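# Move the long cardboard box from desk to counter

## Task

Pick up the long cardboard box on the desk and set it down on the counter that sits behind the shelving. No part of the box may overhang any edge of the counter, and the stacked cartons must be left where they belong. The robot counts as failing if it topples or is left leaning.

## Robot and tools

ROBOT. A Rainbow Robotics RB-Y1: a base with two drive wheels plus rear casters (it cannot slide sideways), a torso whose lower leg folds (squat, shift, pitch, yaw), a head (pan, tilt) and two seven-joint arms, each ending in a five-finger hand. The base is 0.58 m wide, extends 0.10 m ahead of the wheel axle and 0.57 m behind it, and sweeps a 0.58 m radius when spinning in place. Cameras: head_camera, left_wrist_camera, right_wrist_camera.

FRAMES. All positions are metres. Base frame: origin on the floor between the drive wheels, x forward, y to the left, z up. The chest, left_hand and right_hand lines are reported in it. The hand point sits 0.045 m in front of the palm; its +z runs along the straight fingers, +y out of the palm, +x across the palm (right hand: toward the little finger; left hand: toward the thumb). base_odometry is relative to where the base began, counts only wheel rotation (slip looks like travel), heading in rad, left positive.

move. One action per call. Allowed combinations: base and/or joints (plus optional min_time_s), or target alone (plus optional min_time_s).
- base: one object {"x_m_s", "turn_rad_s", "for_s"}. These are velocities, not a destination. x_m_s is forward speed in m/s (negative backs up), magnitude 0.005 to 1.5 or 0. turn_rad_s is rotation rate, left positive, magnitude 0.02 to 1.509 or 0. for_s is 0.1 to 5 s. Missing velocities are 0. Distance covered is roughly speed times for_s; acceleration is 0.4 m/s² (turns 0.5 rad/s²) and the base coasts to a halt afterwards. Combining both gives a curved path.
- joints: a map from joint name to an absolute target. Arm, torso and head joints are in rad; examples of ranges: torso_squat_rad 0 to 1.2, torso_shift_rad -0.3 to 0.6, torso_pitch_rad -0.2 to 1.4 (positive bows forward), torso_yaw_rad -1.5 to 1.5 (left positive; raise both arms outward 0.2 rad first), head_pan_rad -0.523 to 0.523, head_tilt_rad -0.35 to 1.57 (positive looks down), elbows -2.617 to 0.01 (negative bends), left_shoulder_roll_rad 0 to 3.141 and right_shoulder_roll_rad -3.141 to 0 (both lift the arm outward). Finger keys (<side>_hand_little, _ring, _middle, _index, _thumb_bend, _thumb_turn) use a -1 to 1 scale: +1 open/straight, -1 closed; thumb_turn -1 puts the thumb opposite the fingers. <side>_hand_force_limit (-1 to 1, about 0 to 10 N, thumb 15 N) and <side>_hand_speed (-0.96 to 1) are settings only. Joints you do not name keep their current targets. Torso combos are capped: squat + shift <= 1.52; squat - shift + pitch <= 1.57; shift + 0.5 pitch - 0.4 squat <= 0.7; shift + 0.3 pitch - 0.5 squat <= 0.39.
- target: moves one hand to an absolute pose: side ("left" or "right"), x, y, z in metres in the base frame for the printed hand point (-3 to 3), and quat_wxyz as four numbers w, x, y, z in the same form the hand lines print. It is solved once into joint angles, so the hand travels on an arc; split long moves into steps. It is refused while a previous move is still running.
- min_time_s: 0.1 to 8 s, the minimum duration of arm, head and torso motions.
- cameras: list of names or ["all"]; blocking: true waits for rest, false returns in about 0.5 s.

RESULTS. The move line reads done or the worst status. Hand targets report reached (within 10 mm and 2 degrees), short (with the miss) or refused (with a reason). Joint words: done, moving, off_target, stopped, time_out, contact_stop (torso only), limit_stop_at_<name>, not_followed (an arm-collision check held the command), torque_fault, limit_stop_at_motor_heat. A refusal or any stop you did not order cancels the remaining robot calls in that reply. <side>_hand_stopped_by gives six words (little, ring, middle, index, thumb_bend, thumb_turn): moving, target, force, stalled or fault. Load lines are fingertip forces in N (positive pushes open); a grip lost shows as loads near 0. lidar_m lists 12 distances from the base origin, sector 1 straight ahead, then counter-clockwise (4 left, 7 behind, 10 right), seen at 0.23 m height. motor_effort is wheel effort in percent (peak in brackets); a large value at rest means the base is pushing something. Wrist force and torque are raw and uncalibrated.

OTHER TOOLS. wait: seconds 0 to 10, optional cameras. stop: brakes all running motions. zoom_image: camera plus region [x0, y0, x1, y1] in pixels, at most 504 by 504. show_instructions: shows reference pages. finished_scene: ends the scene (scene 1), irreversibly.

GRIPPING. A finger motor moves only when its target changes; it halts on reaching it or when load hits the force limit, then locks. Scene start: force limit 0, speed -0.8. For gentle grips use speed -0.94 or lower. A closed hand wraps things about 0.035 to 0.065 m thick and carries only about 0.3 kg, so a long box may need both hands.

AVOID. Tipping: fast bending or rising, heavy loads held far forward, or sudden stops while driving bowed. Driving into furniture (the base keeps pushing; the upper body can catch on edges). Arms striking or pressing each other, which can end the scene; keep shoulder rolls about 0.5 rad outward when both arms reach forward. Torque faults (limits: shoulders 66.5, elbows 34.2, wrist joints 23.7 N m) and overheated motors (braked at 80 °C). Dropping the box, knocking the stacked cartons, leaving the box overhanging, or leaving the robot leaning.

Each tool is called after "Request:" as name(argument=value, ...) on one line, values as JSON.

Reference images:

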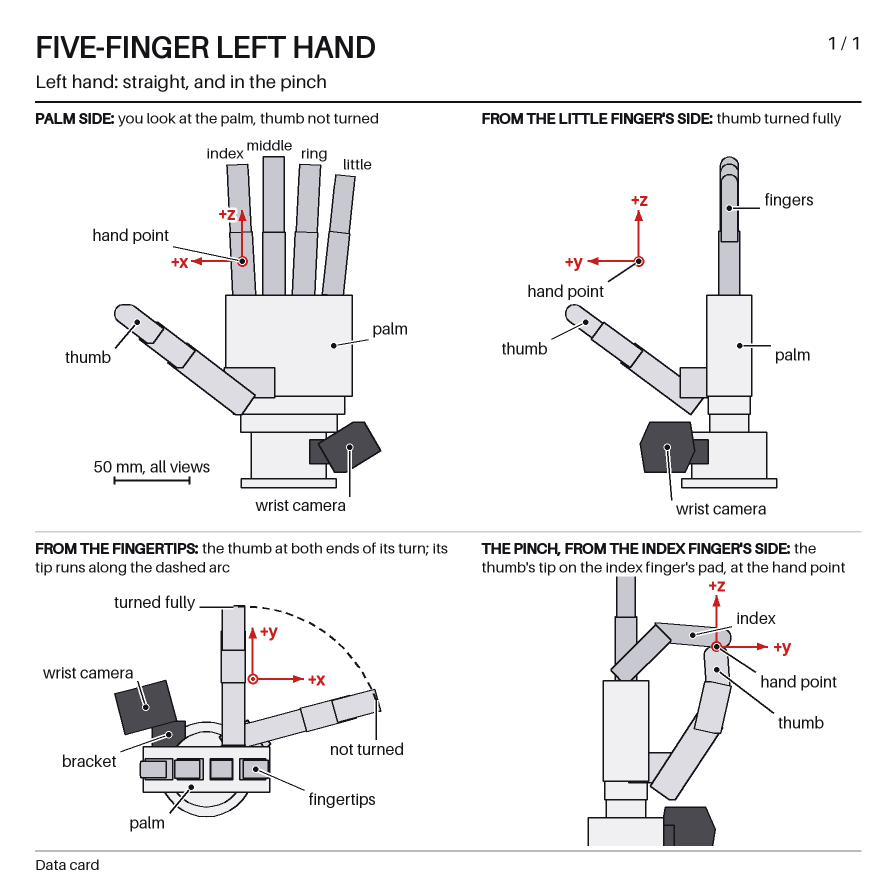

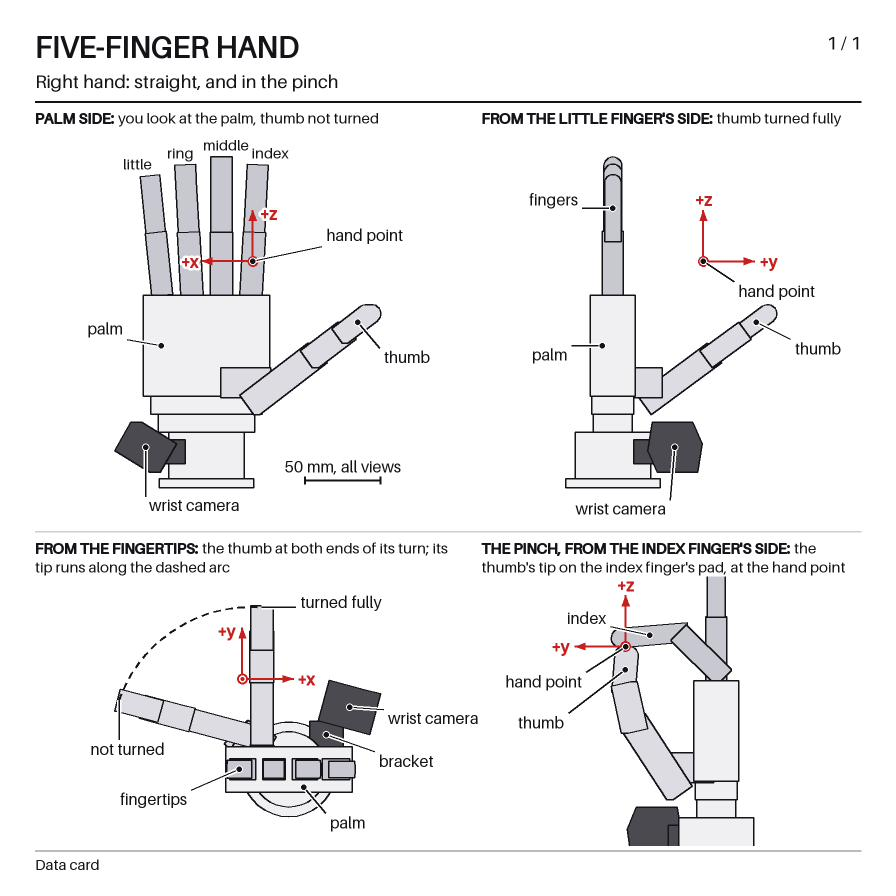

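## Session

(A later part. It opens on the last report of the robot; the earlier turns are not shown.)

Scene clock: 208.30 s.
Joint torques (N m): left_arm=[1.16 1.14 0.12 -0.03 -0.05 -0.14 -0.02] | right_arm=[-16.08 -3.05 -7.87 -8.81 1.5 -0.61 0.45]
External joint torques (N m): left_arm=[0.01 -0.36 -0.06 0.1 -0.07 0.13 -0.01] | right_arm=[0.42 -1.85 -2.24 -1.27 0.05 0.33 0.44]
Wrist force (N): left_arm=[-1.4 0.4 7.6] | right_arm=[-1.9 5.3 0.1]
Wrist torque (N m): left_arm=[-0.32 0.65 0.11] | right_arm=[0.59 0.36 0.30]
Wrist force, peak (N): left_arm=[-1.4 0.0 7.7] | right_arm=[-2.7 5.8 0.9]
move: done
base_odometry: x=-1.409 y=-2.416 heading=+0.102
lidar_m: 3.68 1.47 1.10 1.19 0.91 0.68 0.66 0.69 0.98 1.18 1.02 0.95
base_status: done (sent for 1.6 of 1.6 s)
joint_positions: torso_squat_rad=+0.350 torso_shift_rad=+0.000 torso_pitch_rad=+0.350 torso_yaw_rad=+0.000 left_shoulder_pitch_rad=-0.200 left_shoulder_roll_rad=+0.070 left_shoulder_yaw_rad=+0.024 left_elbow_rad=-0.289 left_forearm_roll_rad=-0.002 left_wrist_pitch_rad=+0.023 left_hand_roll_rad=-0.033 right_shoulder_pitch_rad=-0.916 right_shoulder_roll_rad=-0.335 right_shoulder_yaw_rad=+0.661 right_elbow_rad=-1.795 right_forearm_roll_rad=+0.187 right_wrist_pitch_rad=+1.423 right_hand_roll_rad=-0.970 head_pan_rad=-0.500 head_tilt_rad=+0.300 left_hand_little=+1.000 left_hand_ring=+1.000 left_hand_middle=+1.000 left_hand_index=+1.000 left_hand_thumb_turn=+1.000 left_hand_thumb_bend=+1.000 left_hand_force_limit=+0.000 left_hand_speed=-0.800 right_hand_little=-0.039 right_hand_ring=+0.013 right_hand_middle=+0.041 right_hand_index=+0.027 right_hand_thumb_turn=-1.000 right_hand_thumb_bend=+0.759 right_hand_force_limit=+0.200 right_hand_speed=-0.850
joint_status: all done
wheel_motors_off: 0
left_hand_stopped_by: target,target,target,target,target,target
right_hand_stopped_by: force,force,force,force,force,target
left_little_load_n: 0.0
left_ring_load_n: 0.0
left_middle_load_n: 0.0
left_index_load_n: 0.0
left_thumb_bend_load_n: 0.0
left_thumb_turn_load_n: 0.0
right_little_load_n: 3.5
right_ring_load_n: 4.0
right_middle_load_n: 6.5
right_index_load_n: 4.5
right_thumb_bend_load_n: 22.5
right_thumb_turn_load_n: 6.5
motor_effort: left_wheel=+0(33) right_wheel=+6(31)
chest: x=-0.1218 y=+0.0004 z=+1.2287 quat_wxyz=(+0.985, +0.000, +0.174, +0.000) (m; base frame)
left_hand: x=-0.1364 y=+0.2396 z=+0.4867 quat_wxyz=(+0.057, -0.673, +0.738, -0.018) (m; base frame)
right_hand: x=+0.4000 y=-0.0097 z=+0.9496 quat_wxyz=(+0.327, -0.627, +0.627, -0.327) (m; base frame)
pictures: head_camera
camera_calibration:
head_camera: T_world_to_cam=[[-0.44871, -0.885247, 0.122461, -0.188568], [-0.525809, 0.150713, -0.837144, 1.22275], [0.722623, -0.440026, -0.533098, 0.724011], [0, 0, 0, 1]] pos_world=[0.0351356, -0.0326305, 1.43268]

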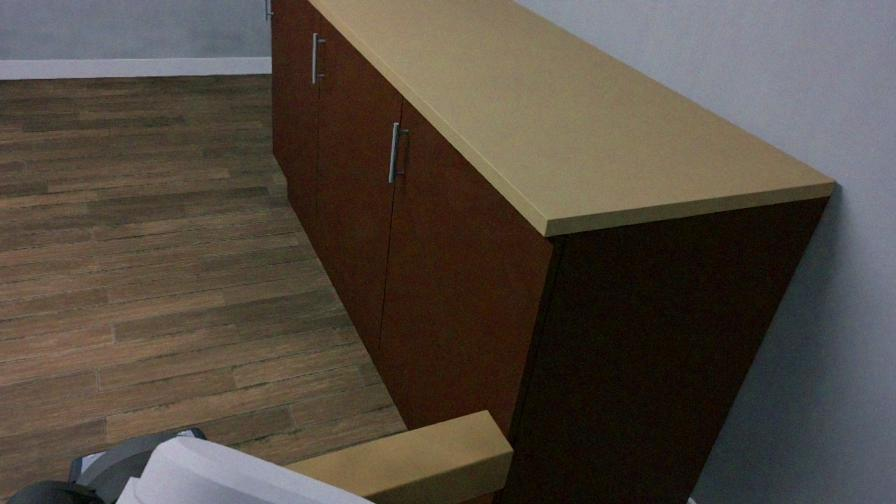

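Request:
move(target={"side": "right", "x": 0.38, "y": -0.01, "z": 1.09, "quat_wxyz": [0.3265, -0.6272, 0.6272, -0.3265]}, min_time_s=2)

Request:
move(base={"turn_rad_s": 0.2, "for_s": 0.5})

Request:
move(base={"x_m_s": 0.4, "for_s": 3.1}, cameras=["head_camera"])

Scene clock: 213.00 s.
Joint torques (N m): left_arm=[1.01 1.28 -0.06 -0.49 -0.04 -0.06 -0.02] | right_arm=[-18.53 -1.15 -7.86 -6.63 1.02 -0.98 0.23]
External joint torques (N m): left_arm=[-0.14 -0.22 -0.24 -0.36 -0.05 0.2 -0.02] | right_arm=[-0.99 1.13 -2.44 -1.24 -0.18 0.17 0.22]
Wrist force (N): left_arm=[-1.2 0.6 7.5] | right_arm=[-2.7 5.7 0.7]
Wrist torque (N m): left_arm=[-0.29 0.62 0.12] | right_arm=[0.61 0.49 0.28]
Wrist force, peak (N): left_arm=[-1.3 0.4 7.7] | right_arm=[-2.2 6.1 0.4]
move: done
base_odometry: x=-1.409 y=-2.416 heading=+0.102
lidar_m: 3.68 1.47 1.12 1.20 0.91 0.67 0.66 0.69 1.00 1.19 1.03 0.97
base_status: not commanded
joint_positions: torso_squat_rad=+0.350 torso_shift_rad=+0.000 torso_pitch_rad=+0.350 torso_yaw_rad=+0.000 left_shoulder_pitch_rad=-0.200 left_shoulder_roll_rad=+0.070 left_shoulder_yaw_rad=+0.024 left_elbow_rad=-0.289 left_forearm_roll_rad=-0.002 left_wrist_pitch_rad=+0.023 left_hand_roll_rad=-0.033 right_shoulder_pitch_rad=-1.155 right_shoulder_roll_rad=-0.307 right_shoulder_yaw_rad=+0.489 right_elbow_rad=-2.028 right_forearm_roll_rad=+0.040 right_wrist_pitch_rad=+1.857 right_hand_roll_rad=-0.801 head_pan_rad=-0.500 head_tilt_rad=+0.300 left_hand_little=+1.000 left_hand_ring=+1.000 left_hand_middle=+1.000 left_hand_index=+1.000 left_hand_thumb_turn=+1.000 left_hand_thumb_bend=+1.000 left_hand_force_limit=+0.000 left_hand_speed=-0.800 right_hand_little=-0.039 right_hand_ring=+0.013 right_hand_middle=+0.041 right_hand_index=+0.027 right_hand_thumb_turn=-1.000 right_hand_thumb_bend=+0.759 right_hand_force_limit=+0.200 right_hand_speed=-0.850
joint_status: all done
wheel_motors_off: 0
left_hand_stopped_by: target,target,target,target,target,target
right_hand_stopped_by: force,force,force,force,force,target
left_little_load_n: 0.0
left_ring_load_n: 0.5
left_middle_load_n: 0.0
left_index_load_n: 0.0
left_thumb_bend_load_n: 0.0
left_thumb_turn_load_n: 0.0
right_little_load_n: 3.5
right_ring_load_n: 4.0
right_middle_load_n: 6.5
right_index_load_n: 4.5
right_thumb_bend_load_n: 22.5
right_thumb_turn_load_n: 6.5
motor_effort: left_wheel=+0(1) right_wheel=+5(6)
chest: x=-0.1218 y=+0.0004 z=+1.2287 quat_wxyz=(+0.985, +0.000, +0.174, +0.000) (m; base frame)
left_hand: x=-0.1364 y=+0.2396 z=+0.4867 quat_wxyz=(+0.057, -0.673, +0.738, -0.018) (m; base frame)
right_hand: x=+0.3800 y=-0.0102 z=+1.0896 quat_wxyz=(+0.326, -0.627, +0.627, -0.327) (m; base frame)
right_hand_status: reached (checked arc, planned for 2.0 s): 0 mm and 0.0 deg off.
pictures: none

Scene clock: 214.27 s.
Joint torques (N m): left_arm=[1.09 1.07 -0.51 -0.42 -0.04 -0.31 0.02] | right_arm=[-18.17 -0.95 -7.45 -6.43 1.12 -1.08 0.18]
External joint torques (N m): left_arm=[-0.07 -0.43 -0.69 -0.29 -0.05 -0.04 0.02] | right_arm=[-0.62 1.33 -2.02 -1.04 -0.09 0.08 0.18]
Wrist force (N): left_arm=[-1.5 0.7 7.4] | right_arm=[-2.3 4.9 1.2]
Wrist torque (N m): left_arm=[-0.27 0.68 0.10] | right_arm=[0.42 0.37 0.33]
Wrist force, peak (N): left_arm=[-1.5 0.6 7.6] | right_arm=[-3.0 5.4 0.4]
move: done
base_odometry: x=-1.409 y=-2.416 heading=+0.202
lidar_m: 2.79 1.33 1.11 1.74 0.84 0.68 0.66 0.74 1.11 1.19 0.95 1.01
base_status: done (sent for 0.5 of 0.5 s)
joint_positions: torso_squat_rad=+0.350 torso_shift_rad=+0.000 torso_pitch_rad=+0.350 torso_yaw_rad=+0.000 left_shoulder_pitch_rad=-0.200 left_shoulder_roll_rad=+0.070 left_shoulder_yaw_rad=+0.024 left_elbow_rad=-0.289 left_forearm_roll_rad=-0.002 left_wrist_pitch_rad=+0.023 left_hand_roll_rad=-0.033 right_shoulder_pitch_rad=-1.155 right_shoulder_roll_rad=-0.306 right_shoulder_yaw_rad=+0.489 right_elbow_rad=-2.028 right_forearm_roll_rad=+0.040 right_wrist_pitch_rad=+1.857 right_hand_roll_rad=-0.801 head_pan_rad=-0.500 head_tilt_rad=+0.300 left_hand_little=+1.000 left_hand_ring=+1.000 left_hand_middle=+1.000 left_hand_index=+1.000 left_hand_thumb_turn=+1.000 left_hand_thumb_bend=+1.000 left_hand_force_limit=+0.000 left_hand_speed=-0.800 right_hand_little=-0.039 right_hand_ring=+0.013 right_hand_middle=+0.041 right_hand_index=+0.027 right_hand_thumb_turn=-1.000 right_hand_thumb_bend=+0.759 right_hand_force_limit=+0.200 right_hand_speed=-0.850
joint_status: not commanded
wheel_motors_off: 0
left_hand_stopped_by: target,target,target,target,target,target
right_hand_stopped_by: force,force,force,force,force,target
left_little_load_n: 0.0
left_ring_load_n: 0.0
left_middle_load_n: 0.0
left_index_load_n: 0.0
left_thumb_bend_load_n: 0.0
left_thumb_turn_load_n: 0.5
right_little_load_n: 3.5
right_ring_load_n: 4.0
right_middle_load_n: 6.0
right_index_load_n: 5.0
right_thumb_bend_load_n: 22.5
right_thumb_turn_load_n: 6.5
motor_effort: left_wheel=+1(17) right_wheel=+7(26)
chest: x=-0.1218 y=+0.0004 z=+1.2287 quat_wxyz=(+0.985, +0.000, +0.174, +0.000) (m; base frame)
left_hand: x=-0.1364 y=+0.2396 z=+0.4867 quat_wxyz=(+0.057, -0.673, +0.738, -0.018) (m; base frame)
right_hand: x=+0.3800 y=-0.0102 z=+1.0897 quat_wxyz=(+0.326, -0.627, +0.627, -0.327) (m; base frame)
pictures: none

Scene clock: 219.00 s.
Joint torques (N m): left_arm=[1.05 1.36 0.56 -0.27 -0.09 -0.01 0.1] | right_arm=[-18.01 -1.74 -7.7 -6.29 1.16 -1.07 0.29]
External joint torques (N m): left_arm=[-0.1 -0.14 0.38 -0.14 -0.1 0.25 0.1] | right_arm=[-0.46 0.54 -2.28 -0.9 -0.04 0.09 0.28]
Wrist force (N): left_arm=[-1.3 0.5 7.5] | right_arm=[-2.0 5.1 0.9]
Wrist torque (N m): left_arm=[-0.29 0.62 0.12] | right_arm=[0.48 0.36 0.34]
Wrist force, peak (N): left_arm=[-1.5 0.4 7.7] | right_arm=[-2.9 5.8 -0.3]
move: done
base_odometry: x=-0.194 y=-2.168 heading=+0.202
lidar_m: 2.37 1.14 0.91 0.89 0.96 1.90 1.89 1.71 0.77 0.76 0.85 1.26
base_status: done (sent for 3.1 of 3.1 s)
joint_positions: torso_squat_rad=+0.350 torso_shift_rad=+0.000 torso_pitch_rad=+0.350 torso_yaw_rad=+0.000 left_shoulder_pitch_rad=-0.200 left_shoulder_roll_rad=+0.070 left_shoulder_yaw_rad=+0.024 left_elbow_rad=-0.289 left_forearm_roll_rad=-0.002 left_wrist_pitch_rad=+0.023 left_hand_roll_rad=-0.033 right_shoulder_pitch_rad=-1.155 right_shoulder_roll_rad=-0.306 right_shoulder_yaw_rad=+0.489 right_elbow_rad=-2.028 right_forearm_roll_rad=+0.040 right_wrist_pitch_rad=+1.857 right_hand_roll_rad=-0.801 head_pan_rad=-0.500 head_tilt_rad=+0.300 left_hand_little=+1.000 left_hand_ring=+1.000 left_hand_middle=+1.000 left_hand_index=+1.000 left_hand_thumb_turn=+1.000 left_hand_thumb_bend=+1.000 left_hand_force_limit=+0.000 left_hand_speed=-0.800 right_hand_little=-0.039 right_hand_ring=+0.013 right_hand_middle=+0.041 right_hand_index=+0.027 right_hand_thumb_turn=-1.000 right_hand_thumb_bend=+0.759 right_hand_force_limit=+0.200 right_hand_speed=-0.850
joint_status: not commanded
wheel_motors_off: 0
left_hand_stopped_by: target,target,target,target,target,target
right_hand_stopped_by: force,force,force,force,force,target
left_little_load_n: 0.0
left_ring_load_n: 0.0
left_middle_load_n: 0.0
left_index_load_n: 0.0
left_thumb_bend_load_n: 0.0
left_thumb_turn_load_n: 0.0
right_little_load_n: 3.5
right_ring_load_n: 4.0
right_middle_load_n: 6.0
right_index_load_n: 4.5
right_thumb_bend_load_n: 22.0
right_thumb_turn_load_n: 7.0
motor_effort: left_wheel=+2(32) right_wheel=-2(35)
chest: x=-0.1218 y=+0.0004 z=+1.2287 quat_wxyz=(+0.985, +0.000, +0.174, +0.000) (m; base frame)
left_hand: x=-0.1364 y=+0.2396 z=+0.4867 quat_wxyz=(+0.057, -0.673, +0.738, -0.018) (m; base frame)
right_hand: x=+0.3800 y=-0.0101 z=+1.0897 quat_wxyz=(+0.326, -0.627, +0.627, -0.327) (m; base frame)
pictures: head_camera
camera_calibration:
head_camera: T_world_to_cam=[[-0.448733, -0.885241, 0.122424, -0.188514], [-0.525789, 0.150752, -0.837149, 1.22276], [0.722623, -0.440026, -0.533098, 0.724011], [0, 0, 0, 1]] pos_world=[0.0351355, -0.0326306, 1.43268]

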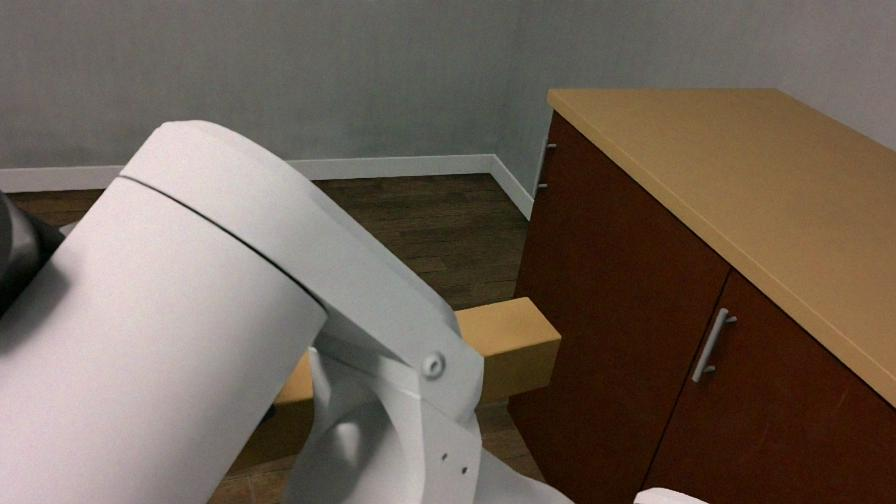

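Request:
move(base={"turn_rad_s": -1.2, "for_s": 1.833}, joints={"head_pan_rad": 0.0, "head_tilt_rad": 0.35}, cameras=["head_camera"])

Scene clock: 224.27 s.
Joint torques (N m): left_arm=[0.88 1.46 0.11 -0.26 -0.2 -0.21 -0.01] | right_arm=[-17.88 -1.14 -7.33 -6.41 1.24 -1.13 0.34]
External joint torques (N m): left_arm=[-0.27 -0.04 -0.08 -0.13 -0.21 0.05 -0.01] | right_arm=[-0.34 1.14 -1.9 -1.02 0.04 0.03 0.34]
Wrist force (N): left_arm=[-1.2 0.5 7.5] | right_arm=[-2.7 5.2 0.2]
Wrist torque (N m): left_arm=[-0.30 0.61 0.14] | right_arm=[0.58 0.50 0.34]
Wrist force, peak (N): left_arm=[-1.4 0.5 7.8] | right_arm=[-3.4 5.5 0.8]
move: done
base_odometry: x=-0.194 y=-2.168 heading=-1.478
lidar_m: 0.76 0.80 1.11 2.74 1.25 0.92 0.89 0.94 1.30 1.89 1.90 0.79
base_status: done (sent for 1.83 of 1.83 s)
joint_positions: torso_squat_rad=+0.350 torso_shift_rad=+0.000 torso_pitch_rad=+0.350 torso_yaw_rad=+0.000 left_shoulder_pitch_rad=-0.200 left_shoulder_roll_rad=+0.070 left_shoulder_yaw_rad=+0.024 left_elbow_rad=-0.289 left_forearm_roll_rad=-0.002 left_wrist_pitch_rad=+0.023 left_hand_roll_rad=-0.033 right_shoulder_pitch_rad=-1.155 right_shoulder_roll_rad=-0.306 right_shoulder_yaw_rad=+0.489 right_elbow_rad=-2.028 right_forearm_roll_rad=+0.040 right_wrist_pitch_rad=+1.857 right_hand_roll_rad=-0.801 head_pan_rad=+0.000 head_tilt_rad=+0.350 left_hand_little=+1.000 left_hand_ring=+1.000 left_hand_middle=+1.000 left_hand_index=+1.000 left_hand_thumb_turn=+1.000 left_hand_thumb_bend=+1.000 left_hand_force_limit=+0.000 left_hand_speed=-0.800 right_hand_little=-0.039 right_hand_ring=+0.013 right_hand_middle=+0.041 right_hand_index=+0.027 right_hand_thumb_turn=-1.000 right_hand_thumb_bend=+0.759 right_hand_force_limit=+0.200 right_hand_speed=-0.850
joint_status: all done
wheel_motors_off: 0
left_hand_stopped_by: target,target,target,target,target,target
right_hand_stopped_by: force,force,force,force,force,target
left_little_load_n: 0.0
left_ring_load_n: 0.0
left_middle_load_n: 0.0
left_index_load_n: 0.0
left_thumb_bend_load_n: 0.0
left_thumb_turn_load_n: 0.0
right_little_load_n: 3.5
right_ring_load_n: 4.0
right_middle_load_n: 6.5
right_index_load_n: 4.5
right_thumb_bend_load_n: 22.5
right_thumb_turn_load_n: 6.5
motor_effort: left_wheel=+7(31) right_wheel=+0(27)
chest: x=-0.1218 y=+0.0004 z=+1.2287 quat_wxyz=(+0.985, +0.000, +0.174, +0.000) (m; base frame)
left_hand: x=-0.1364 y=+0.2396 z=+0.4867 quat_wxyz=(+0.057, -0.673, +0.738, -0.018) (m; base frame)
right_hand: x=+0.3800 y=-0.0101 z=+1.0897 quat_wxyz=(+0.326, -0.627, +0.627, -0.327) (m; base frame)
pictures: head_camera
camera_calibration:
head_camera: T_world_to_cam=[[0.00100251, -0.999085, -0.042756, 0.0589428], [-0.610096, 0.0332657, -0.791629, 1.15602], [0.792327, 0.0268789, -0.609504, 0.833778], [0, 0, 0, 1]] pos_world=[0.0445977, -0.00197793, 1.42585]

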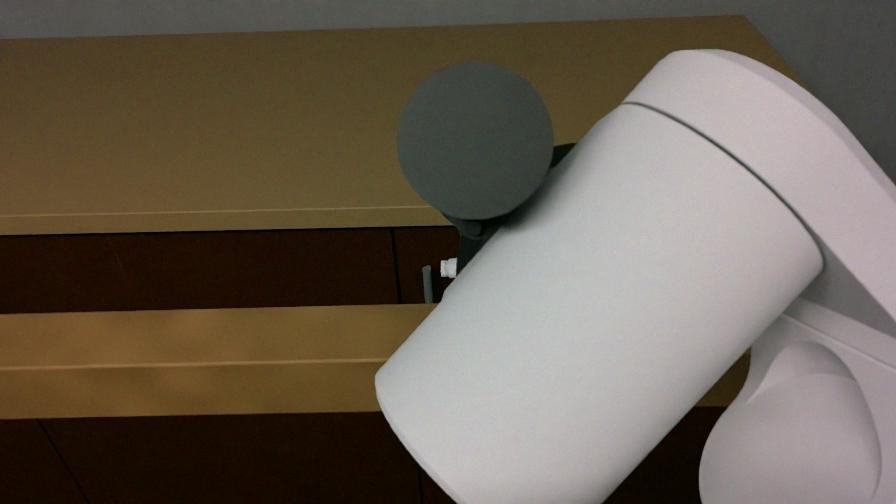

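Request:
move(base={"x_m_s": 0.3, "for_s": 1.6}, joints={"head_tilt_rad": 0.6}, cameras=["head_camera"])

Request:
move(target={"side": "right", "x": 0.50, "y": -0.10, "z": 1.06, "quat_wxyz": [0.3265, -0.6272, 0.6272, -0.3265]}, min_time_s=2, cameras=["head_camera"])

Scene clock: 233.13 s.
Joint torques (N m): left_arm=[0.5 0.99 0.19 -0.31 -0.21 -0.11 0.04] | right_arm=[-17.16 -1.84 -7.31 -6.19 1.14 -1.18 0.41]
External joint torques (N m): left_arm=[-0.66 -0.51 0 -0.19 -0.22 0.16 0.04] | right_arm=[0.38 0.44 -1.88 -0.8 -0.06 -0.02 0.41]
Wrist force (N): left_arm=[-1.3 0.4 7.6] | right_arm=[-2.5 4.9 0.1]
Wrist torque (N m): left_arm=[-0.32 0.64 0.13] | right_arm=[0.55 0.49 0.29]
Wrist force, peak (N): left_arm=[-1.3 0.5 7.8] | right_arm=[-3.0 5.8 0.9]
move: done
base_odometry: x=-0.150 y=-2.646 heading=-1.478
lidar_m: 0.28 0.31 0.41 1.19 1.92 1.41 1.36 1.43 1.98 1.90 0.40 0.29
base_status: done (sent for 1.6 of 1.6 s)
joint_positions: torso_squat_rad=+0.350 torso_shift_rad=+0.000 torso_pitch_rad=+0.350 torso_yaw_rad=+0.000 left_shoulder_pitch_rad=-0.200 left_shoulder_roll_rad=+0.070 left_shoulder_yaw_rad=+0.024 left_elbow_rad=-0.289 left_forearm_roll_rad=-0.002 left_wrist_pitch_rad=+0.023 left_hand_roll_rad=-0.033 right_shoulder_pitch_rad=-1.155 right_shoulder_roll_rad=-0.306 right_shoulder_yaw_rad=+0.489 right_elbow_rad=-2.028 right_forearm_roll_rad=+0.040 right_wrist_pitch_rad=+1.857 right_hand_roll_rad=-0.801 head_pan_rad=+0.000 head_tilt_rad=+0.600 left_hand_little=+1.000 left_hand_ring=+1.000 left_hand_middle=+1.000 left_hand_index=+1.000 left_hand_thumb_turn=+1.000 left_hand_thumb_bend=+1.000 left_hand_force_limit=+0.000 left_hand_speed=-0.800 right_hand_little=-0.039 right_hand_ring=+0.013 right_hand_middle=+0.041 right_hand_index=+0.027 right_hand_thumb_turn=-1.000 right_hand_thumb_bend=+0.759 right_hand_force_limit=+0.200 right_hand_speed=-0.850
joint_status: all done
wheel_motors_off: 0
left_hand_stopped_by: target,target,target,target,target,target
right_hand_stopped_by: force,force,force,force,force,target
left_little_load_n: 0.0
left_ring_load_n: 0.0
left_middle_load_n: 0.0
left_index_load_n: 0.0
left_thumb_bend_load_n: 0.0
left_thumb_turn_load_n: 0.0
right_little_load_n: 3.5
right_ring_load_n: 4.0
right_middle_load_n: 6.5
right_index_load_n: 4.5
right_thumb_bend_load_n: 22.5
right_thumb_turn_load_n: 6.5
motor_effort: left_wheel=-3(37) right_wheel=+1(30)
chest: x=-0.1218 y=+0.0004 z=+1.2287 quat_wxyz=(+0.985, +0.000, +0.174, +0.000) (m; base frame)
left_hand: x=-0.1364 y=+0.2396 z=+0.4867 quat_wxyz=(+0.057, -0.673, +0.738, -0.018) (m; base frame)
right_hand: x=+0.3800 y=-0.0101 z=+1.0897 quat_wxyz=(+0.326, -0.627, +0.627, -0.327) (m; base frame)
pictures: head_camera
camera_calibration:
head_camera: T_world_to_cam=[[-0.00962591, -0.999079, -0.0418153, 0.0572721], [-0.786994, 0.0333669, -0.616058, 0.902823], [0.616886, 0.0269782, -0.78659, 1.07767], [0, 0, 0, 1]] pos_world=[0.0462691, -0.00197865, 1.40627]

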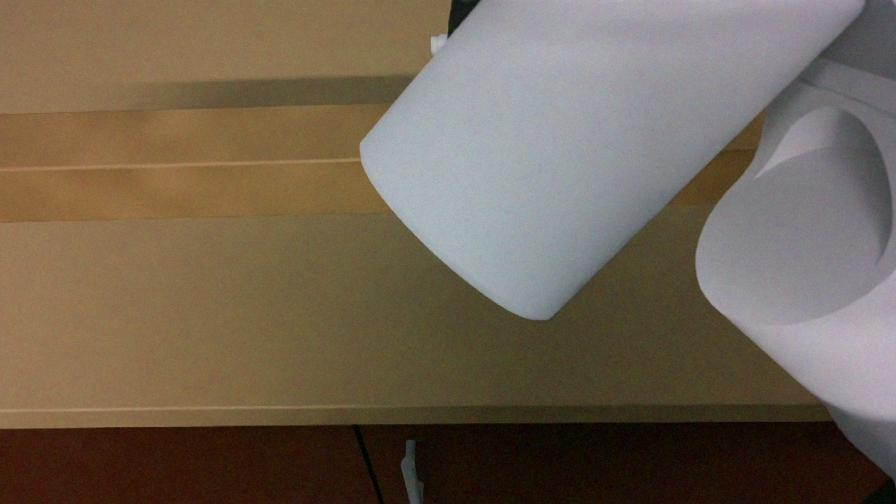

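Scene clock: 235.47 s.
Joint torques (N m): left_arm=[1.25 1.37 -0.2 -0.23 0.03 -0.14 0.02] | right_arm=[-19.03 -8.33 -7.71 -7.66 0.92 -1.48 0.18]
External joint torques (N m): left_arm=[0.09 -0.12 -0.38 -0.11 0.02 0.13 0.02] | right_arm=[1.62 -1.9 -2.07 -0.59 -0.13 -0.12 0.18]
Wrist force (N): left_arm=[-1.5 0.5 7.5] | right_arm=[-2.4 5.3 0.9]
Wrist torque (N m): left_arm=[-0.28 0.68 0.11] | right_arm=[0.50 0.43 0.36]
Wrist force, peak (N): left_arm=[-1.2 0.6 7.8] | right_arm=[-2.3 6.4 1.3]
move: done
base_odometry: x=-0.150 y=-2.646 heading=-1.478
lidar_m: 0.28 0.31 0.42 1.19 1.91 1.42 1.37 1.42 1.98 1.90 0.40 0.29
base_status: not commanded
joint_positions: torso_squat_rad=+0.350 torso_shift_rad=+0.000 torso_pitch_rad=+0.350 torso_yaw_rad=+0.000 left_shoulder_pitch_rad=-0.200 left_shoulder_roll_rad=+0.070 left_shoulder_yaw_rad=+0.024 left_elbow_rad=-0.289 left_forearm_roll_rad=-0.002 left_wrist_pitch_rad=+0.023 left_hand_roll_rad=-0.033 right_shoulder_pitch_rad=-1.146 right_shoulder_roll_rad=-0.451 right_shoulder_yaw_rad=+0.277 right_elbow_rad=-1.616 right_forearm_roll_rad=-0.134 right_wrist_pitch_rad=+1.391 right_hand_roll_rad=-0.607 head_pan_rad=+0.000 head_tilt_rad=+0.600 left_hand_little=+1.000 left_hand_ring=+1.000 left_hand_middle=+1.000 left_hand_index=+1.000 left_hand_thumb_turn=+1.000 left_hand_thumb_bend=+1.000 left_hand_force_limit=+0.000 left_hand_speed=-0.800 right_hand_little=-0.039 right_hand_ring=+0.013 right_hand_middle=+0.041 right_hand_index=+0.027 right_hand_thumb_turn=-1.000 right_hand_thumb_bend=+0.759 right_hand_force_limit=+0.200 right_hand_speed=-0.850
joint_status: all done
wheel_motors_off: 0
left_hand_stopped_by: target,target,target,target,target,target
right_hand_stopped_by: force,force,force,force,force,target
left_little_load_n: 0.0
left_ring_load_n: 0.0
left_middle_load_n: 0.0
left_index_load_n: 0.0
left_thumb_bend_load_n: 0.0
left_thumb_turn_load_n: 0.0
right_little_load_n: 3.5
right_ring_load_n: 4.0
right_middle_load_n: 6.5
right_index_load_n: 5.0
right_thumb_bend_load_n: 22.5
right_thumb_turn_load_n: 6.5
motor_effort: left_wheel=-3(3) right_wheel=+0(1)
chest: x=-0.1218 y=+0.0004 z=+1.2287 quat_wxyz=(+0.985, +0.000, +0.174, +0.000) (m; base frame)
left_hand: x=-0.1364 y=+0.2396 z=+0.4867 quat_wxyz=(+0.057, -0.673, +0.738, -0.018) (m; base frame)
right_hand: x=+0.4993 y=-0.0998 z=+1.0601 quat_wxyz=(+0.327, -0.627, +0.627, -0.327) (m; base frame)
right_hand_status: reached (checked arc, planned for 2.0 s): 1 mm and 0.1 deg off.
pictures: head_camera
camera_calibration:
head_camera: T_world_to_cam=[[-0.00962591, -0.999079, -0.0418153, 0.0572721], [-0.786994, 0.0333669, -0.616058, 0.902823], [0.616886, 0.0269782, -0.78659, 1.07767], [0, 0, 0, 1]] pos_world=[0.0462691, -0.00197865, 1.40627]

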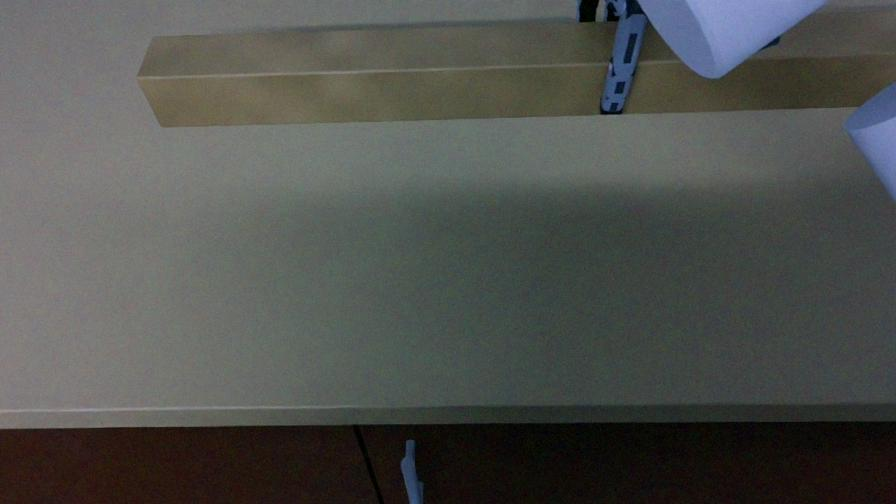

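Request:
move(target={"side": "right", "x": 0.50, "y": -0.10, "z": 1.02, "quat_wxyz": [0.3265, -0.6272, 0.6272, -0.3265]}, min_time_s=1.5, cameras=["head_camera"])

Request:
zoom_image(camera="head_camera", region=[120, 20, 420, 190])

Scene clock: 238.30 s.
Joint torques (N m): left_arm=[1.26 1.26 -0.01 -0.35 -0.02 -0.15 0.06] | right_arm=[-18.4 -4.76 -3.99 -8.19 1.43 -1.33 -0.55]
External joint torques (N m): left_arm=[0.1 -0.24 -0.19 -0.22 -0.03 0.12 0.06] | right_arm=[1.82 1.32 1.61 -0.67 0.36 0.01 -0.56]
Wrist force (N): left_arm=[-1.1 0.5 7.4] | right_arm=[-1.5 6.0 0.6]
Wrist torque (N m): left_arm=[-0.29 0.59 0.14] | right_arm=[0.67 0.26 0.31]
Wrist force, peak (N): left_arm=[-1.3 0.4 7.8] | right_arm=[-2.1 6.0 1.0]
move: done
base_odometry: x=-0.150 y=-2.646 heading=-1.478
lidar_m: 0.28 0.29 0.41 1.19 1.91 1.42 1.37 1.45 1.98 1.91 0.41 0.30
base_status: not commanded
joint_positions: torso_squat_rad=+0.350 torso_shift_rad=+0.000 torso_pitch_rad=+0.350 torso_yaw_rad=+0.000 left_shoulder_pitch_rad=-0.200 left_shoulder_roll_rad=+0.070 left_shoulder_yaw_rad=+0.024 left_elbow_rad=-0.289 left_forearm_roll_rad=-0.002 left_wrist_pitch_rad=+0.023 left_hand_roll_rad=-0.033 right_shoulder_pitch_rad=-1.075 right_shoulder_roll_rad=-0.435 right_shoulder_yaw_rad=+0.307 right_elbow_rad=-1.581 right_forearm_roll_rad=-0.091 right_wrist_pitch_rad=+1.290 right_hand_roll_rad=-0.632 head_pan_rad=+0.000 head_tilt_rad=+0.600 left_hand_little=+1.000 left_hand_ring=+1.000 left_hand_middle=+1.000 left_hand_index=+1.000 left_hand_thumb_turn=+1.000 left_hand_thumb_bend=+1.000 left_hand_force_limit=+0.000 left_hand_speed=-0.800 right_hand_little=-0.039 right_hand_ring=+0.013 right_hand_middle=+0.041 right_hand_index=+0.027 right_hand_thumb_turn=-1.000 right_hand_thumb_bend=+0.759 right_hand_force_limit=+0.200 right_hand_speed=-0.850
joint_status: all done
wheel_motors_off: 0
left_hand_stopped_by: target,target,target,target,target,target
right_hand_stopped_by: force,force,force,force,force,target
left_little_load_n: 0.0
left_ring_load_n: 0.0
left_middle_load_n: 0.0
left_index_load_n: 0.0
left_thumb_bend_load_n: 0.0
left_thumb_turn_load_n: 0.0
right_little_load_n: 3.5
right_ring_load_n: 4.0
right_middle_load_n: 6.5
right_index_load_n: 5.0
right_thumb_bend_load_n: 22.0
right_thumb_turn_load_n: 6.5
motor_effort: left_wheel=-3(3) right_wheel=+1(1)
chest: x=-0.1218 y=+0.0004 z=+1.2287 quat_wxyz=(+0.985, +0.000, +0.174, +0.000) (m; base frame)
left_hand: x=-0.1364 y=+0.2396 z=+0.4867 quat_wxyz=(+0.057, -0.673, +0.738, -0.018) (m; base frame)
right_hand: x=+0.4998 y=-0.1004 z=+1.0203 quat_wxyz=(+0.326, -0.627, +0.627, -0.327) (m; base frame)
right_hand_status: reached (checked arc, planned for 1.5 s): 0 mm and 0.0 deg off.
pictures: head_camera
camera_calibration:
head_camera: T_world_to_cam=[[-0.00962591, -0.999079, -0.0418153, 0.0572721], [-0.786994, 0.0333669, -0.616058, 0.902823], [0.616886, 0.0269782, -0.78659, 1.07767], [0, 0, 0, 1]] pos_world=[0.0462691, -0.00197865, 1.40627]

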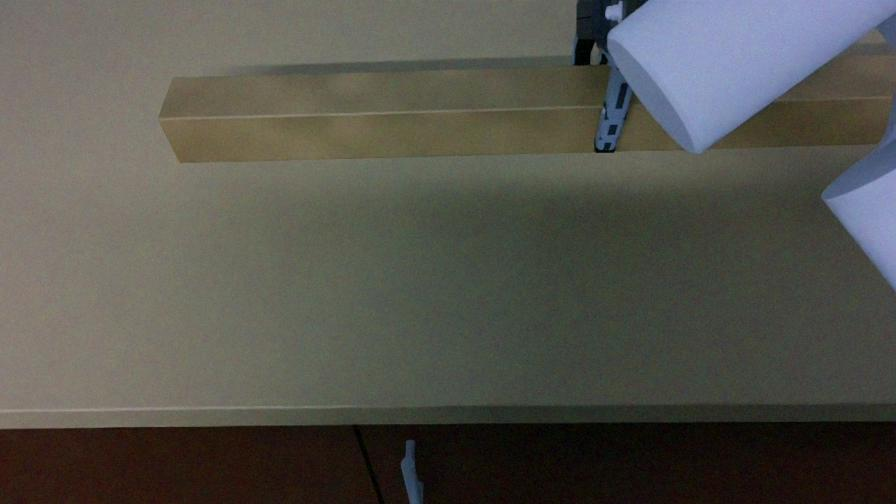

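Scaled by 1.680.

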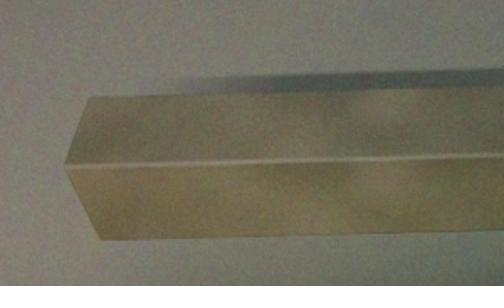

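Request:
move(target={"side": "right", "x": 0.50, "y": -0.10, "z": 1.0, "quat_wxyz": [0.3265, -0.6272, 0.6272, -0.3265]}, min_time_s=1.0, cameras=["head_camera"])

Request:
move(target={"side": "right", "x": 0.50, "y": -0.10, "z": 0.99, "quat_wxyz": [0.3265, -0.6272, 0.6272, -0.3265]}, min_time_s=0.8, cameras=["head_camera"])

Scene clock: 240.37 s.
Joint torques (N m): left_arm=[1.19 1.6 -0.01 -0.38 0.07 -0.24 -0.01] | right_arm=[-18.55 -5.12 -4.01 -8.36 1.22 -1.46 -0.63]
External joint torques (N m): left_arm=[0.03 0.1 -0.2 -0.25 0.06 0.03 -0.01] | right_arm=[1.48 0.78 1.53 -0.64 0.15 -0.13 -0.64]
Wrist force (N): left_arm=[-1.1 0.2 7.5] | right_arm=[-2.9 5.6 0.8]
Wrist torque (N m): left_arm=[-0.37 0.61 0.16] | right_arm=[0.60 0.50 0.21]
Wrist force, peak (N): left_arm=[-1.4 0.3 7.8] | right_arm=[-2.3 6.3 0.2]
move: done
base_odometry: x=-0.150 y=-2.646 heading=-1.478
lidar_m: 0.28 0.30 0.42 1.19 1.92 1.43 1.37 1.43 1.97 1.89 0.40 0.29
base_status: not commanded
joint_positions: torso_squat_rad=+0.350 torso_shift_rad=+0.000 torso_pitch_rad=+0.350 torso_yaw_rad=+0.000 left_shoulder_pitch_rad=-0.200 left_shoulder_roll_rad=+0.070 left_shoulder_yaw_rad=+0.024 left_elbow_rad=-0.289 left_forearm_roll_rad=-0.002 left_wrist_pitch_rad=+0.023 left_hand_roll_rad=-0.033 right_shoulder_pitch_rad=-1.044 right_shoulder_roll_rad=-0.425 right_shoulder_yaw_rad=+0.322 right_elbow_rad=-1.555 right_forearm_roll_rad=-0.068 right_wrist_pitch_rad=+1.237 right_hand_roll_rad=-0.646 head_pan_rad=+0.000 head_tilt_rad=+0.600 left_hand_little=+1.000 left_hand_ring=+1.000 left_hand_middle=+1.000 left_hand_index=+1.000 left_hand_thumb_turn=+1.000 left_hand_thumb_bend=+1.000 left_hand_force_limit=+0.000 left_hand_speed=-0.800 right_hand_little=-0.039 right_hand_ring=+0.013 right_hand_middle=+0.041 right_hand_index=+0.027 right_hand_thumb_turn=-1.000 right_hand_thumb_bend=+0.759 right_hand_force_limit=+0.200 right_hand_speed=-0.850
joint_status: all done
wheel_motors_off: 0
left_hand_stopped_by: target,target,target,target,target,target
right_hand_stopped_by: force,force,force,force,force,target
left_little_load_n: 0.0
left_ring_load_n: 0.0
left_middle_load_n: 0.0
left_index_load_n: 0.0
left_thumb_bend_load_n: 0.0
left_thumb_turn_load_n: 0.0
right_little_load_n: 3.5
right_ring_load_n: 4.0
right_middle_load_n: 6.0
right_index_load_n: 5.0
right_thumb_bend_load_n: 22.5
right_thumb_turn_load_n: 6.5
motor_effort: left_wheel=-3(3) right_wheel=+1(1)
chest: x=-0.1218 y=+0.0004 z=+1.2287 quat_wxyz=(+0.985, +0.000, +0.174, +0.000) (m; base frame)
left_hand: x=-0.1364 y=+0.2396 z=+0.4867 quat_wxyz=(+0.057, -0.673, +0.738, -0.018) (m; base frame)
right_hand: x=+0.5001 y=-0.1003 z=+1.0002 quat_wxyz=(+0.327, -0.627, +0.627, -0.327) (m; base frame)
right_hand_status: reached (checked arc, planned for 1.0 s): 0 mm and 0.0 deg off.
pictures: head_camera
camera_calibration:
head_camera: T_world_to_cam=[[-0.00962591, -0.999079, -0.0418153, 0.0572721], [-0.786994, 0.0333669, -0.616058, 0.902823], [0.616886, 0.0269782, -0.78659, 1.07767], [0, 0, 0, 1]] pos_world=[0.0462691, -0.00197865, 1.40627]

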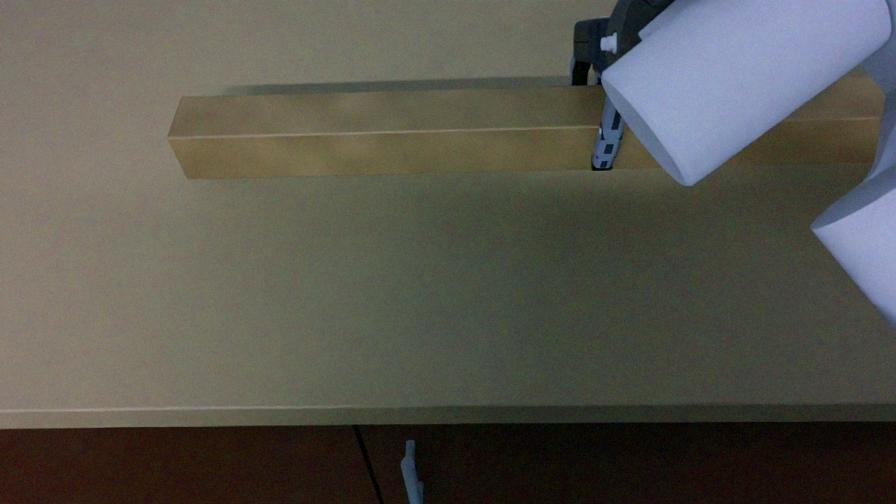

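Scene clock: 241.50 s.
Joint torques (N m): left_arm=[0.68 1.43 -0.11 -0.39 -0.04 -0.18 0.1] | right_arm=[-18.41 -4.63 -3.65 -8.4 1.49 -1.44 -0.7]
External joint torques (N m): left_arm=[-0.48 -0.07 -0.29 -0.26 -0.05 0.09 0.1] | right_arm=[1.5 1.17 1.86 -0.58 0.42 -0.13 -0.7]
Wrist force (N): left_arm=[-1.4 0.4 7.4] | right_arm=[-1.7 4.9 1.4]
Wrist torque (N m): left_arm=[-0.33 0.64 0.12] | right_arm=[0.40 0.30 0.27]
Wrist force, peak (N): left_arm=[-1.5 0.3 7.6] | right_arm=[-2.3 5.5 1.2]
move: done
base_odometry: x=-0.150 y=-2.646 heading=-1.478
lidar_m: 0.27 0.31 0.42 1.19 1.92 1.42 1.36 1.44 1.97 1.90 0.41 0.28
base_status: not commanded
joint_positions: torso_squat_rad=+0.350 torso_shift_rad=+0.000 torso_pitch_rad=+0.350 torso_yaw_rad=+0.000 left_shoulder_pitch_rad=-0.200 left_shoulder_roll_rad=+0.070 left_shoulder_yaw_rad=+0.024 left_elbow_rad=-0.289 left_forearm_roll_rad=-0.002 left_wrist_pitch_rad=+0.023 left_hand_roll_rad=-0.033 right_shoulder_pitch_rad=-1.028 right_shoulder_roll_rad=-0.420 right_shoulder_yaw_rad=+0.329 right_elbow_rad=-1.543 right_forearm_roll_rad=-0.056 right_wrist_pitch_rad=+1.211 right_hand_roll_rad=-0.653 head_pan_rad=+0.000 head_tilt_rad=+0.600 left_hand_little=+1.000 left_hand_ring=+1.000 left_hand_middle=+1.000 left_hand_index=+1.000 left_hand_thumb_turn=+1.000 left_hand_thumb_bend=+1.000 left_hand_force_limit=+0.000 left_hand_speed=-0.800 right_hand_little=-0.039 right_hand_ring=+0.013 right_hand_middle=+0.041 right_hand_index=+0.027 right_hand_thumb_turn=-1.000 right_hand_thumb_bend=+0.759 right_hand_force_limit=+0.200 right_hand_speed=-0.850
joint_status: all done
wheel_motors_off: 0
left_hand_stopped_by: target,target,target,target,target,target
right_hand_stopped_by: force,force,force,force,force,target
left_little_load_n: 0.0
left_ring_load_n: 0.0
left_middle_load_n: 0.0
left_index_load_n: 0.0
left_thumb_bend_load_n: 0.0
left_thumb_turn_load_n: 0.0
right_little_load_n: 3.5
right_ring_load_n: 4.0
right_middle_load_n: 6.5
right_index_load_n: 5.0
right_thumb_bend_load_n: 22.5
right_thumb_turn_load_n: 7.0
motor_effort: left_wheel=-2(3) right_wheel=+0(1)
chest: x=-0.1218 y=+0.0004 z=+1.2287 quat_wxyz=(+0.985, +0.000, +0.174, +0.000) (m; base frame)
left_hand: x=-0.1364 y=+0.2396 z=+0.4867 quat_wxyz=(+0.057, -0.673, +0.738, -0.018) (m; base frame)
right_hand: x=+0.4997 y=-0.1004 z=+0.9904 quat_wxyz=(+0.326, -0.627, +0.627, -0.327) (m; base frame)
right_hand_status: reached (checked arc, planned for 0.8 s): 1 mm and 0.0 deg off.
pictures: head_camera
camera_calibration:
head_camera: T_world_to_cam=[[-0.00962591, -0.999079, -0.0418153, 0.0572721], [-0.786994, 0.0333669, -0.616058, 0.902823], [0.616886, 0.0269782, -0.78659, 1.07767], [0, 0, 0, 1]] pos_world=[0.0462691, -0.00197865, 1.40627]

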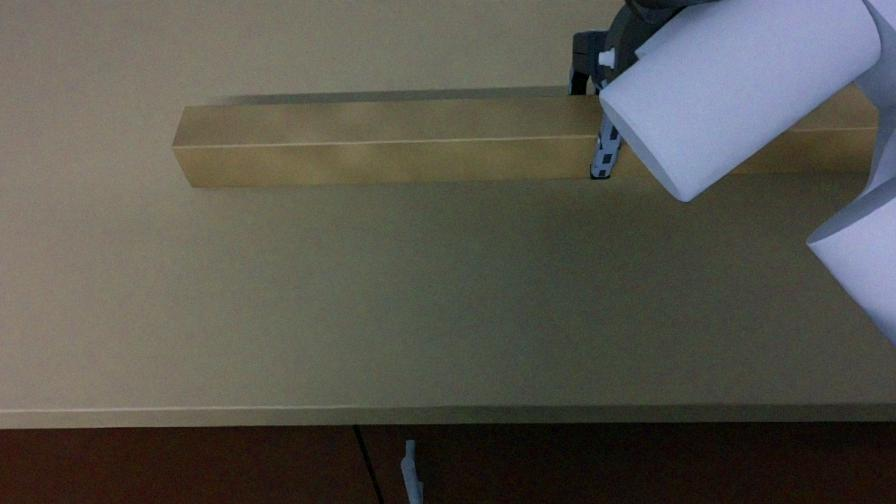

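Request:
move(target={"side": "right", "x": 0.50, "y": -0.10, "z": 0.98, "quat_wxyz": [0.3265, -0.6272, 0.6272, -0.3265]}, min_time_s=0.8)

Request:
move(target={"side": "right", "x": 0.50, "y": -0.10, "z": 0.97, "quat_wxyz": [0.3265, -0.6272, 0.6272, -0.3265]}, min_time_s=0.8, cameras=["head_camera"])

Request:
zoom_image(camera="head_camera", region=[130, 60, 430, 230])

Scene clock: 243.97 s.
Joint torques (N m): left_arm=[0.81 1 0.08 -0.25 -0.04 -0.2 0.16] | right_arm=[-18.19 -4.44 -4.02 -8.39 1.44 -1.52 -0.43]
External joint torques (N m): left_arm=[-0.35 -0.49 -0.11 -0.12 -0.05 0.07 0.16] | right_arm=[1.62 1.26 1.43 -0.48 0.37 -0.21 -0.43]
Wrist force (N): left_arm=[-1.3 0.4 7.4] | right_arm=[-2.0 4.4 0.8]
Wrist torque (N m): left_arm=[-0.31 0.64 0.12] | right_arm=[0.43 0.32 0.25]
Wrist force, peak (N): left_arm=[-1.3 0.7 7.7] | right_arm=[-2.6 5.6 0.2]
move: done
base_odometry: x=-0.150 y=-2.646 heading=-1.478
lidar_m: 0.28 0.31 0.41 1.19 1.92 1.43 1.37 1.45 1.97 1.91 0.41 0.29
base_status: not commanded
joint_positions: torso_squat_rad=+0.350 torso_shift_rad=+0.000 torso_pitch_rad=+0.350 torso_yaw_rad=+0.000 left_shoulder_pitch_rad=-0.200 left_shoulder_roll_rad=+0.070 left_shoulder_yaw_rad=+0.024 left_elbow_rad=-0.289 left_forearm_roll_rad=-0.002 left_wrist_pitch_rad=+0.023 left_hand_roll_rad=-0.033 right_shoulder_pitch_rad=-1.014 right_shoulder_roll_rad=-0.414 right_shoulder_yaw_rad=+0.336 right_elbow_rad=-1.528 right_forearm_roll_rad=-0.044 right_wrist_pitch_rad=+1.184 right_hand_roll_rad=-0.661 head_pan_rad=+0.000 head_tilt_rad=+0.600 left_hand_little=+1.000 left_hand_ring=+1.000 left_hand_middle=+1.000 left_hand_index=+1.000 left_hand_thumb_turn=+1.000 left_hand_thumb_bend=+1.000 left_hand_force_limit=+0.000 left_hand_speed=-0.800 right_hand_little=-0.039 right_hand_ring=+0.013 right_hand_middle=+0.041 right_hand_index=+0.027 right_hand_thumb_turn=-1.000 right_hand_thumb_bend=+0.759 right_hand_force_limit=+0.200 right_hand_speed=-0.850
joint_status: all done
wheel_motors_off: 0
left_hand_stopped_by: target,target,target,target,target,target
right_hand_stopped_by: force,force,force,force,force,target
left_little_load_n: 0.0
left_ring_load_n: 0.0
left_middle_load_n: 0.0
left_index_load_n: 0.0
left_thumb_bend_load_n: 0.0
left_thumb_turn_load_n: 0.0
right_little_load_n: 3.5
right_ring_load_n: 4.0
right_middle_load_n: 6.5
right_index_load_n: 4.5
right_thumb_bend_load_n: 22.5
right_thumb_turn_load_n: 6.5
motor_effort: left_wheel=-3(3) right_wheel=+0(1)
chest: x=-0.1218 y=+0.0004 z=+1.2287 quat_wxyz=(+0.985, +0.000, +0.174, +0.000) (m; base frame)
left_hand: x=-0.1364 y=+0.2396 z=+0.4867 quat_wxyz=(+0.057, -0.673, +0.738, -0.018) (m; base frame)
right_hand: x=+0.4996 y=-0.1004 z=+0.9804 quat_wxyz=(+0.326, -0.627, +0.627, -0.327) (m; base frame)
right_hand_status: reached (checked arc, planned for 0.8 s): 1 mm and 0.0 deg off.
pictures: none

Scene clock: 245.10 s.
Joint torques (N m): left_arm=[0.75 1.5 -0.19 -0.44 -0.07 -0.29 0.06] | right_arm=[-5.94 -0.95 1.24 0.58 -0.55 1.07 -0.41]
External joint torques (N m): left_arm=[-0.38 0 -0.38 -0.3 -0.08 -0.02 0.06] | right_arm=[13.83 4.68 6.66 8.57 -1.62 2.38 -0.42]
Wrist force (N): left_arm=[-1.4 0.4 7.3] | right_arm=[1.0 -15.9 -21.2]
Wrist torque (N m): left_arm=[-0.31 0.65 0.11] | right_arm=[-0.35 0.68 -0.10]
Wrist force, peak (N): left_arm=[-1.4 0.5 7.7] | right_arm=[1.1 -15.3 -21.8]
move: done
base_odometry: x=-0.150 y=-2.646 heading=-1.478
lidar_m: 0.28 0.30 0.42 1.18 1.93 1.43 1.38 1.42 1.97 1.91 0.39 0.29
base_status: not commanded
joint_positions: torso_squat_rad=+0.350 torso_shift_rad=+0.000 torso_pitch_rad=+0.349 torso_yaw_rad=+0.000 left_shoulder_pitch_rad=-0.200 left_shoulder_roll_rad=+0.070 left_shoulder_yaw_rad=+0.024 left_elbow_rad=-0.289 left_forearm_roll_rad=-0.002 left_wrist_pitch_rad=+0.023 left_hand_roll_rad=-0.033 right_shoulder_pitch_rad=-1.004 right_shoulder_roll_rad=-0.409 right_shoulder_yaw_rad=+0.341 right_elbow_rad=-1.513 right_forearm_roll_rad=-0.031 right_wrist_pitch_rad=+1.155 right_hand_roll_rad=-0.668 head_pan_rad=+0.000 head_tilt_rad=+0.600 left_hand_little=+1.000 left_hand_ring=+1.000 left_hand_middle=+1.000 left_hand_index=+1.000 left_hand_thumb_turn=+1.000 left_hand_thumb_bend=+1.000 left_hand_force_limit=+0.000 left_hand_speed=-0.800 right_hand_little=-0.039 right_hand_ring=+0.013 right_hand_middle=+0.041 right_hand_index=+0.027 right_hand_thumb_turn=-1.000 right_hand_thumb_bend=+0.759 right_hand_force_limit=+0.200 right_hand_speed=-0.850
joint_status: all done
wheel_motors_off: 0
left_hand_stopped_by: target,target,target,target,target,target
right_hand_stopped_by: force,force,force,force,force,target
left_little_load_n: 0.0
left_ring_load_n: 0.0
left_middle_load_n: 0.0
left_index_load_n: 0.0
left_thumb_bend_load_n: 0.0
left_thumb_turn_load_n: 0.0
right_little_load_n: 4.5
right_ring_load_n: 3.5
right_middle_load_n: 4.5
right_index_load_n: 4.0
right_thumb_bend_load_n: 22.0
right_thumb_turn_load_n: 4.0
motor_effort: left_wheel=-3(4) right_wheel=+0(1)
chest: x=-0.1224 y=+0.0004 z=+1.2288 quat_wxyz=(+0.985, +0.000, +0.174, +0.000) (m; base frame)
left_hand: x=-0.1362 y=+0.2395 z=+0.4868 quat_wxyz=(+0.057, -0.673, +0.738, -0.019) (m; base frame)
right_hand: x=+0.5007 y=-0.0999 z=+0.9743 quat_wxyz=(+0.329, -0.626, +0.626, -0.328) (m; base frame)
right_hand_status: reached (checked arc, planned for 0.8 s): 4 mm and 0.4 deg off.
pictures: head_camera
camera_calibration:
head_camera: T_world_to_cam=[[-0.00964292, -0.999082, -0.0417433, 0.0571736], [-0.786375, 0.0333628, -0.616848, 0.903472], [0.617674, 0.0268777, -0.785975, 1.07736], [0, 0, 0, 1]] pos_world=[0.0455636, -0.0019781, 1.40647]

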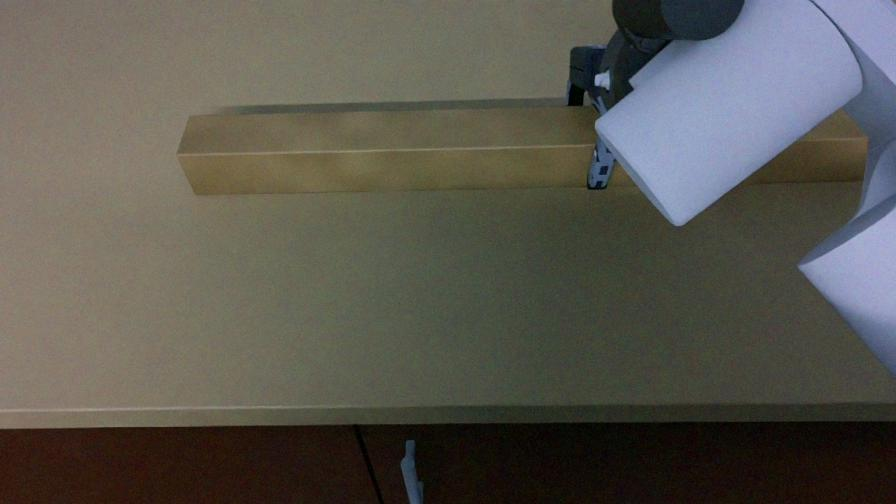

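Scaled by 1.680.

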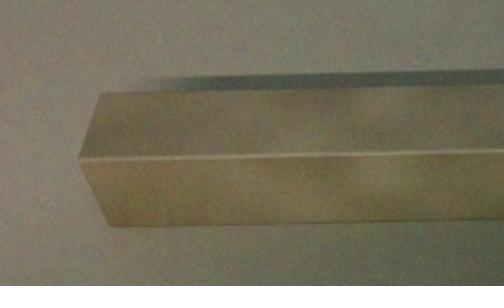

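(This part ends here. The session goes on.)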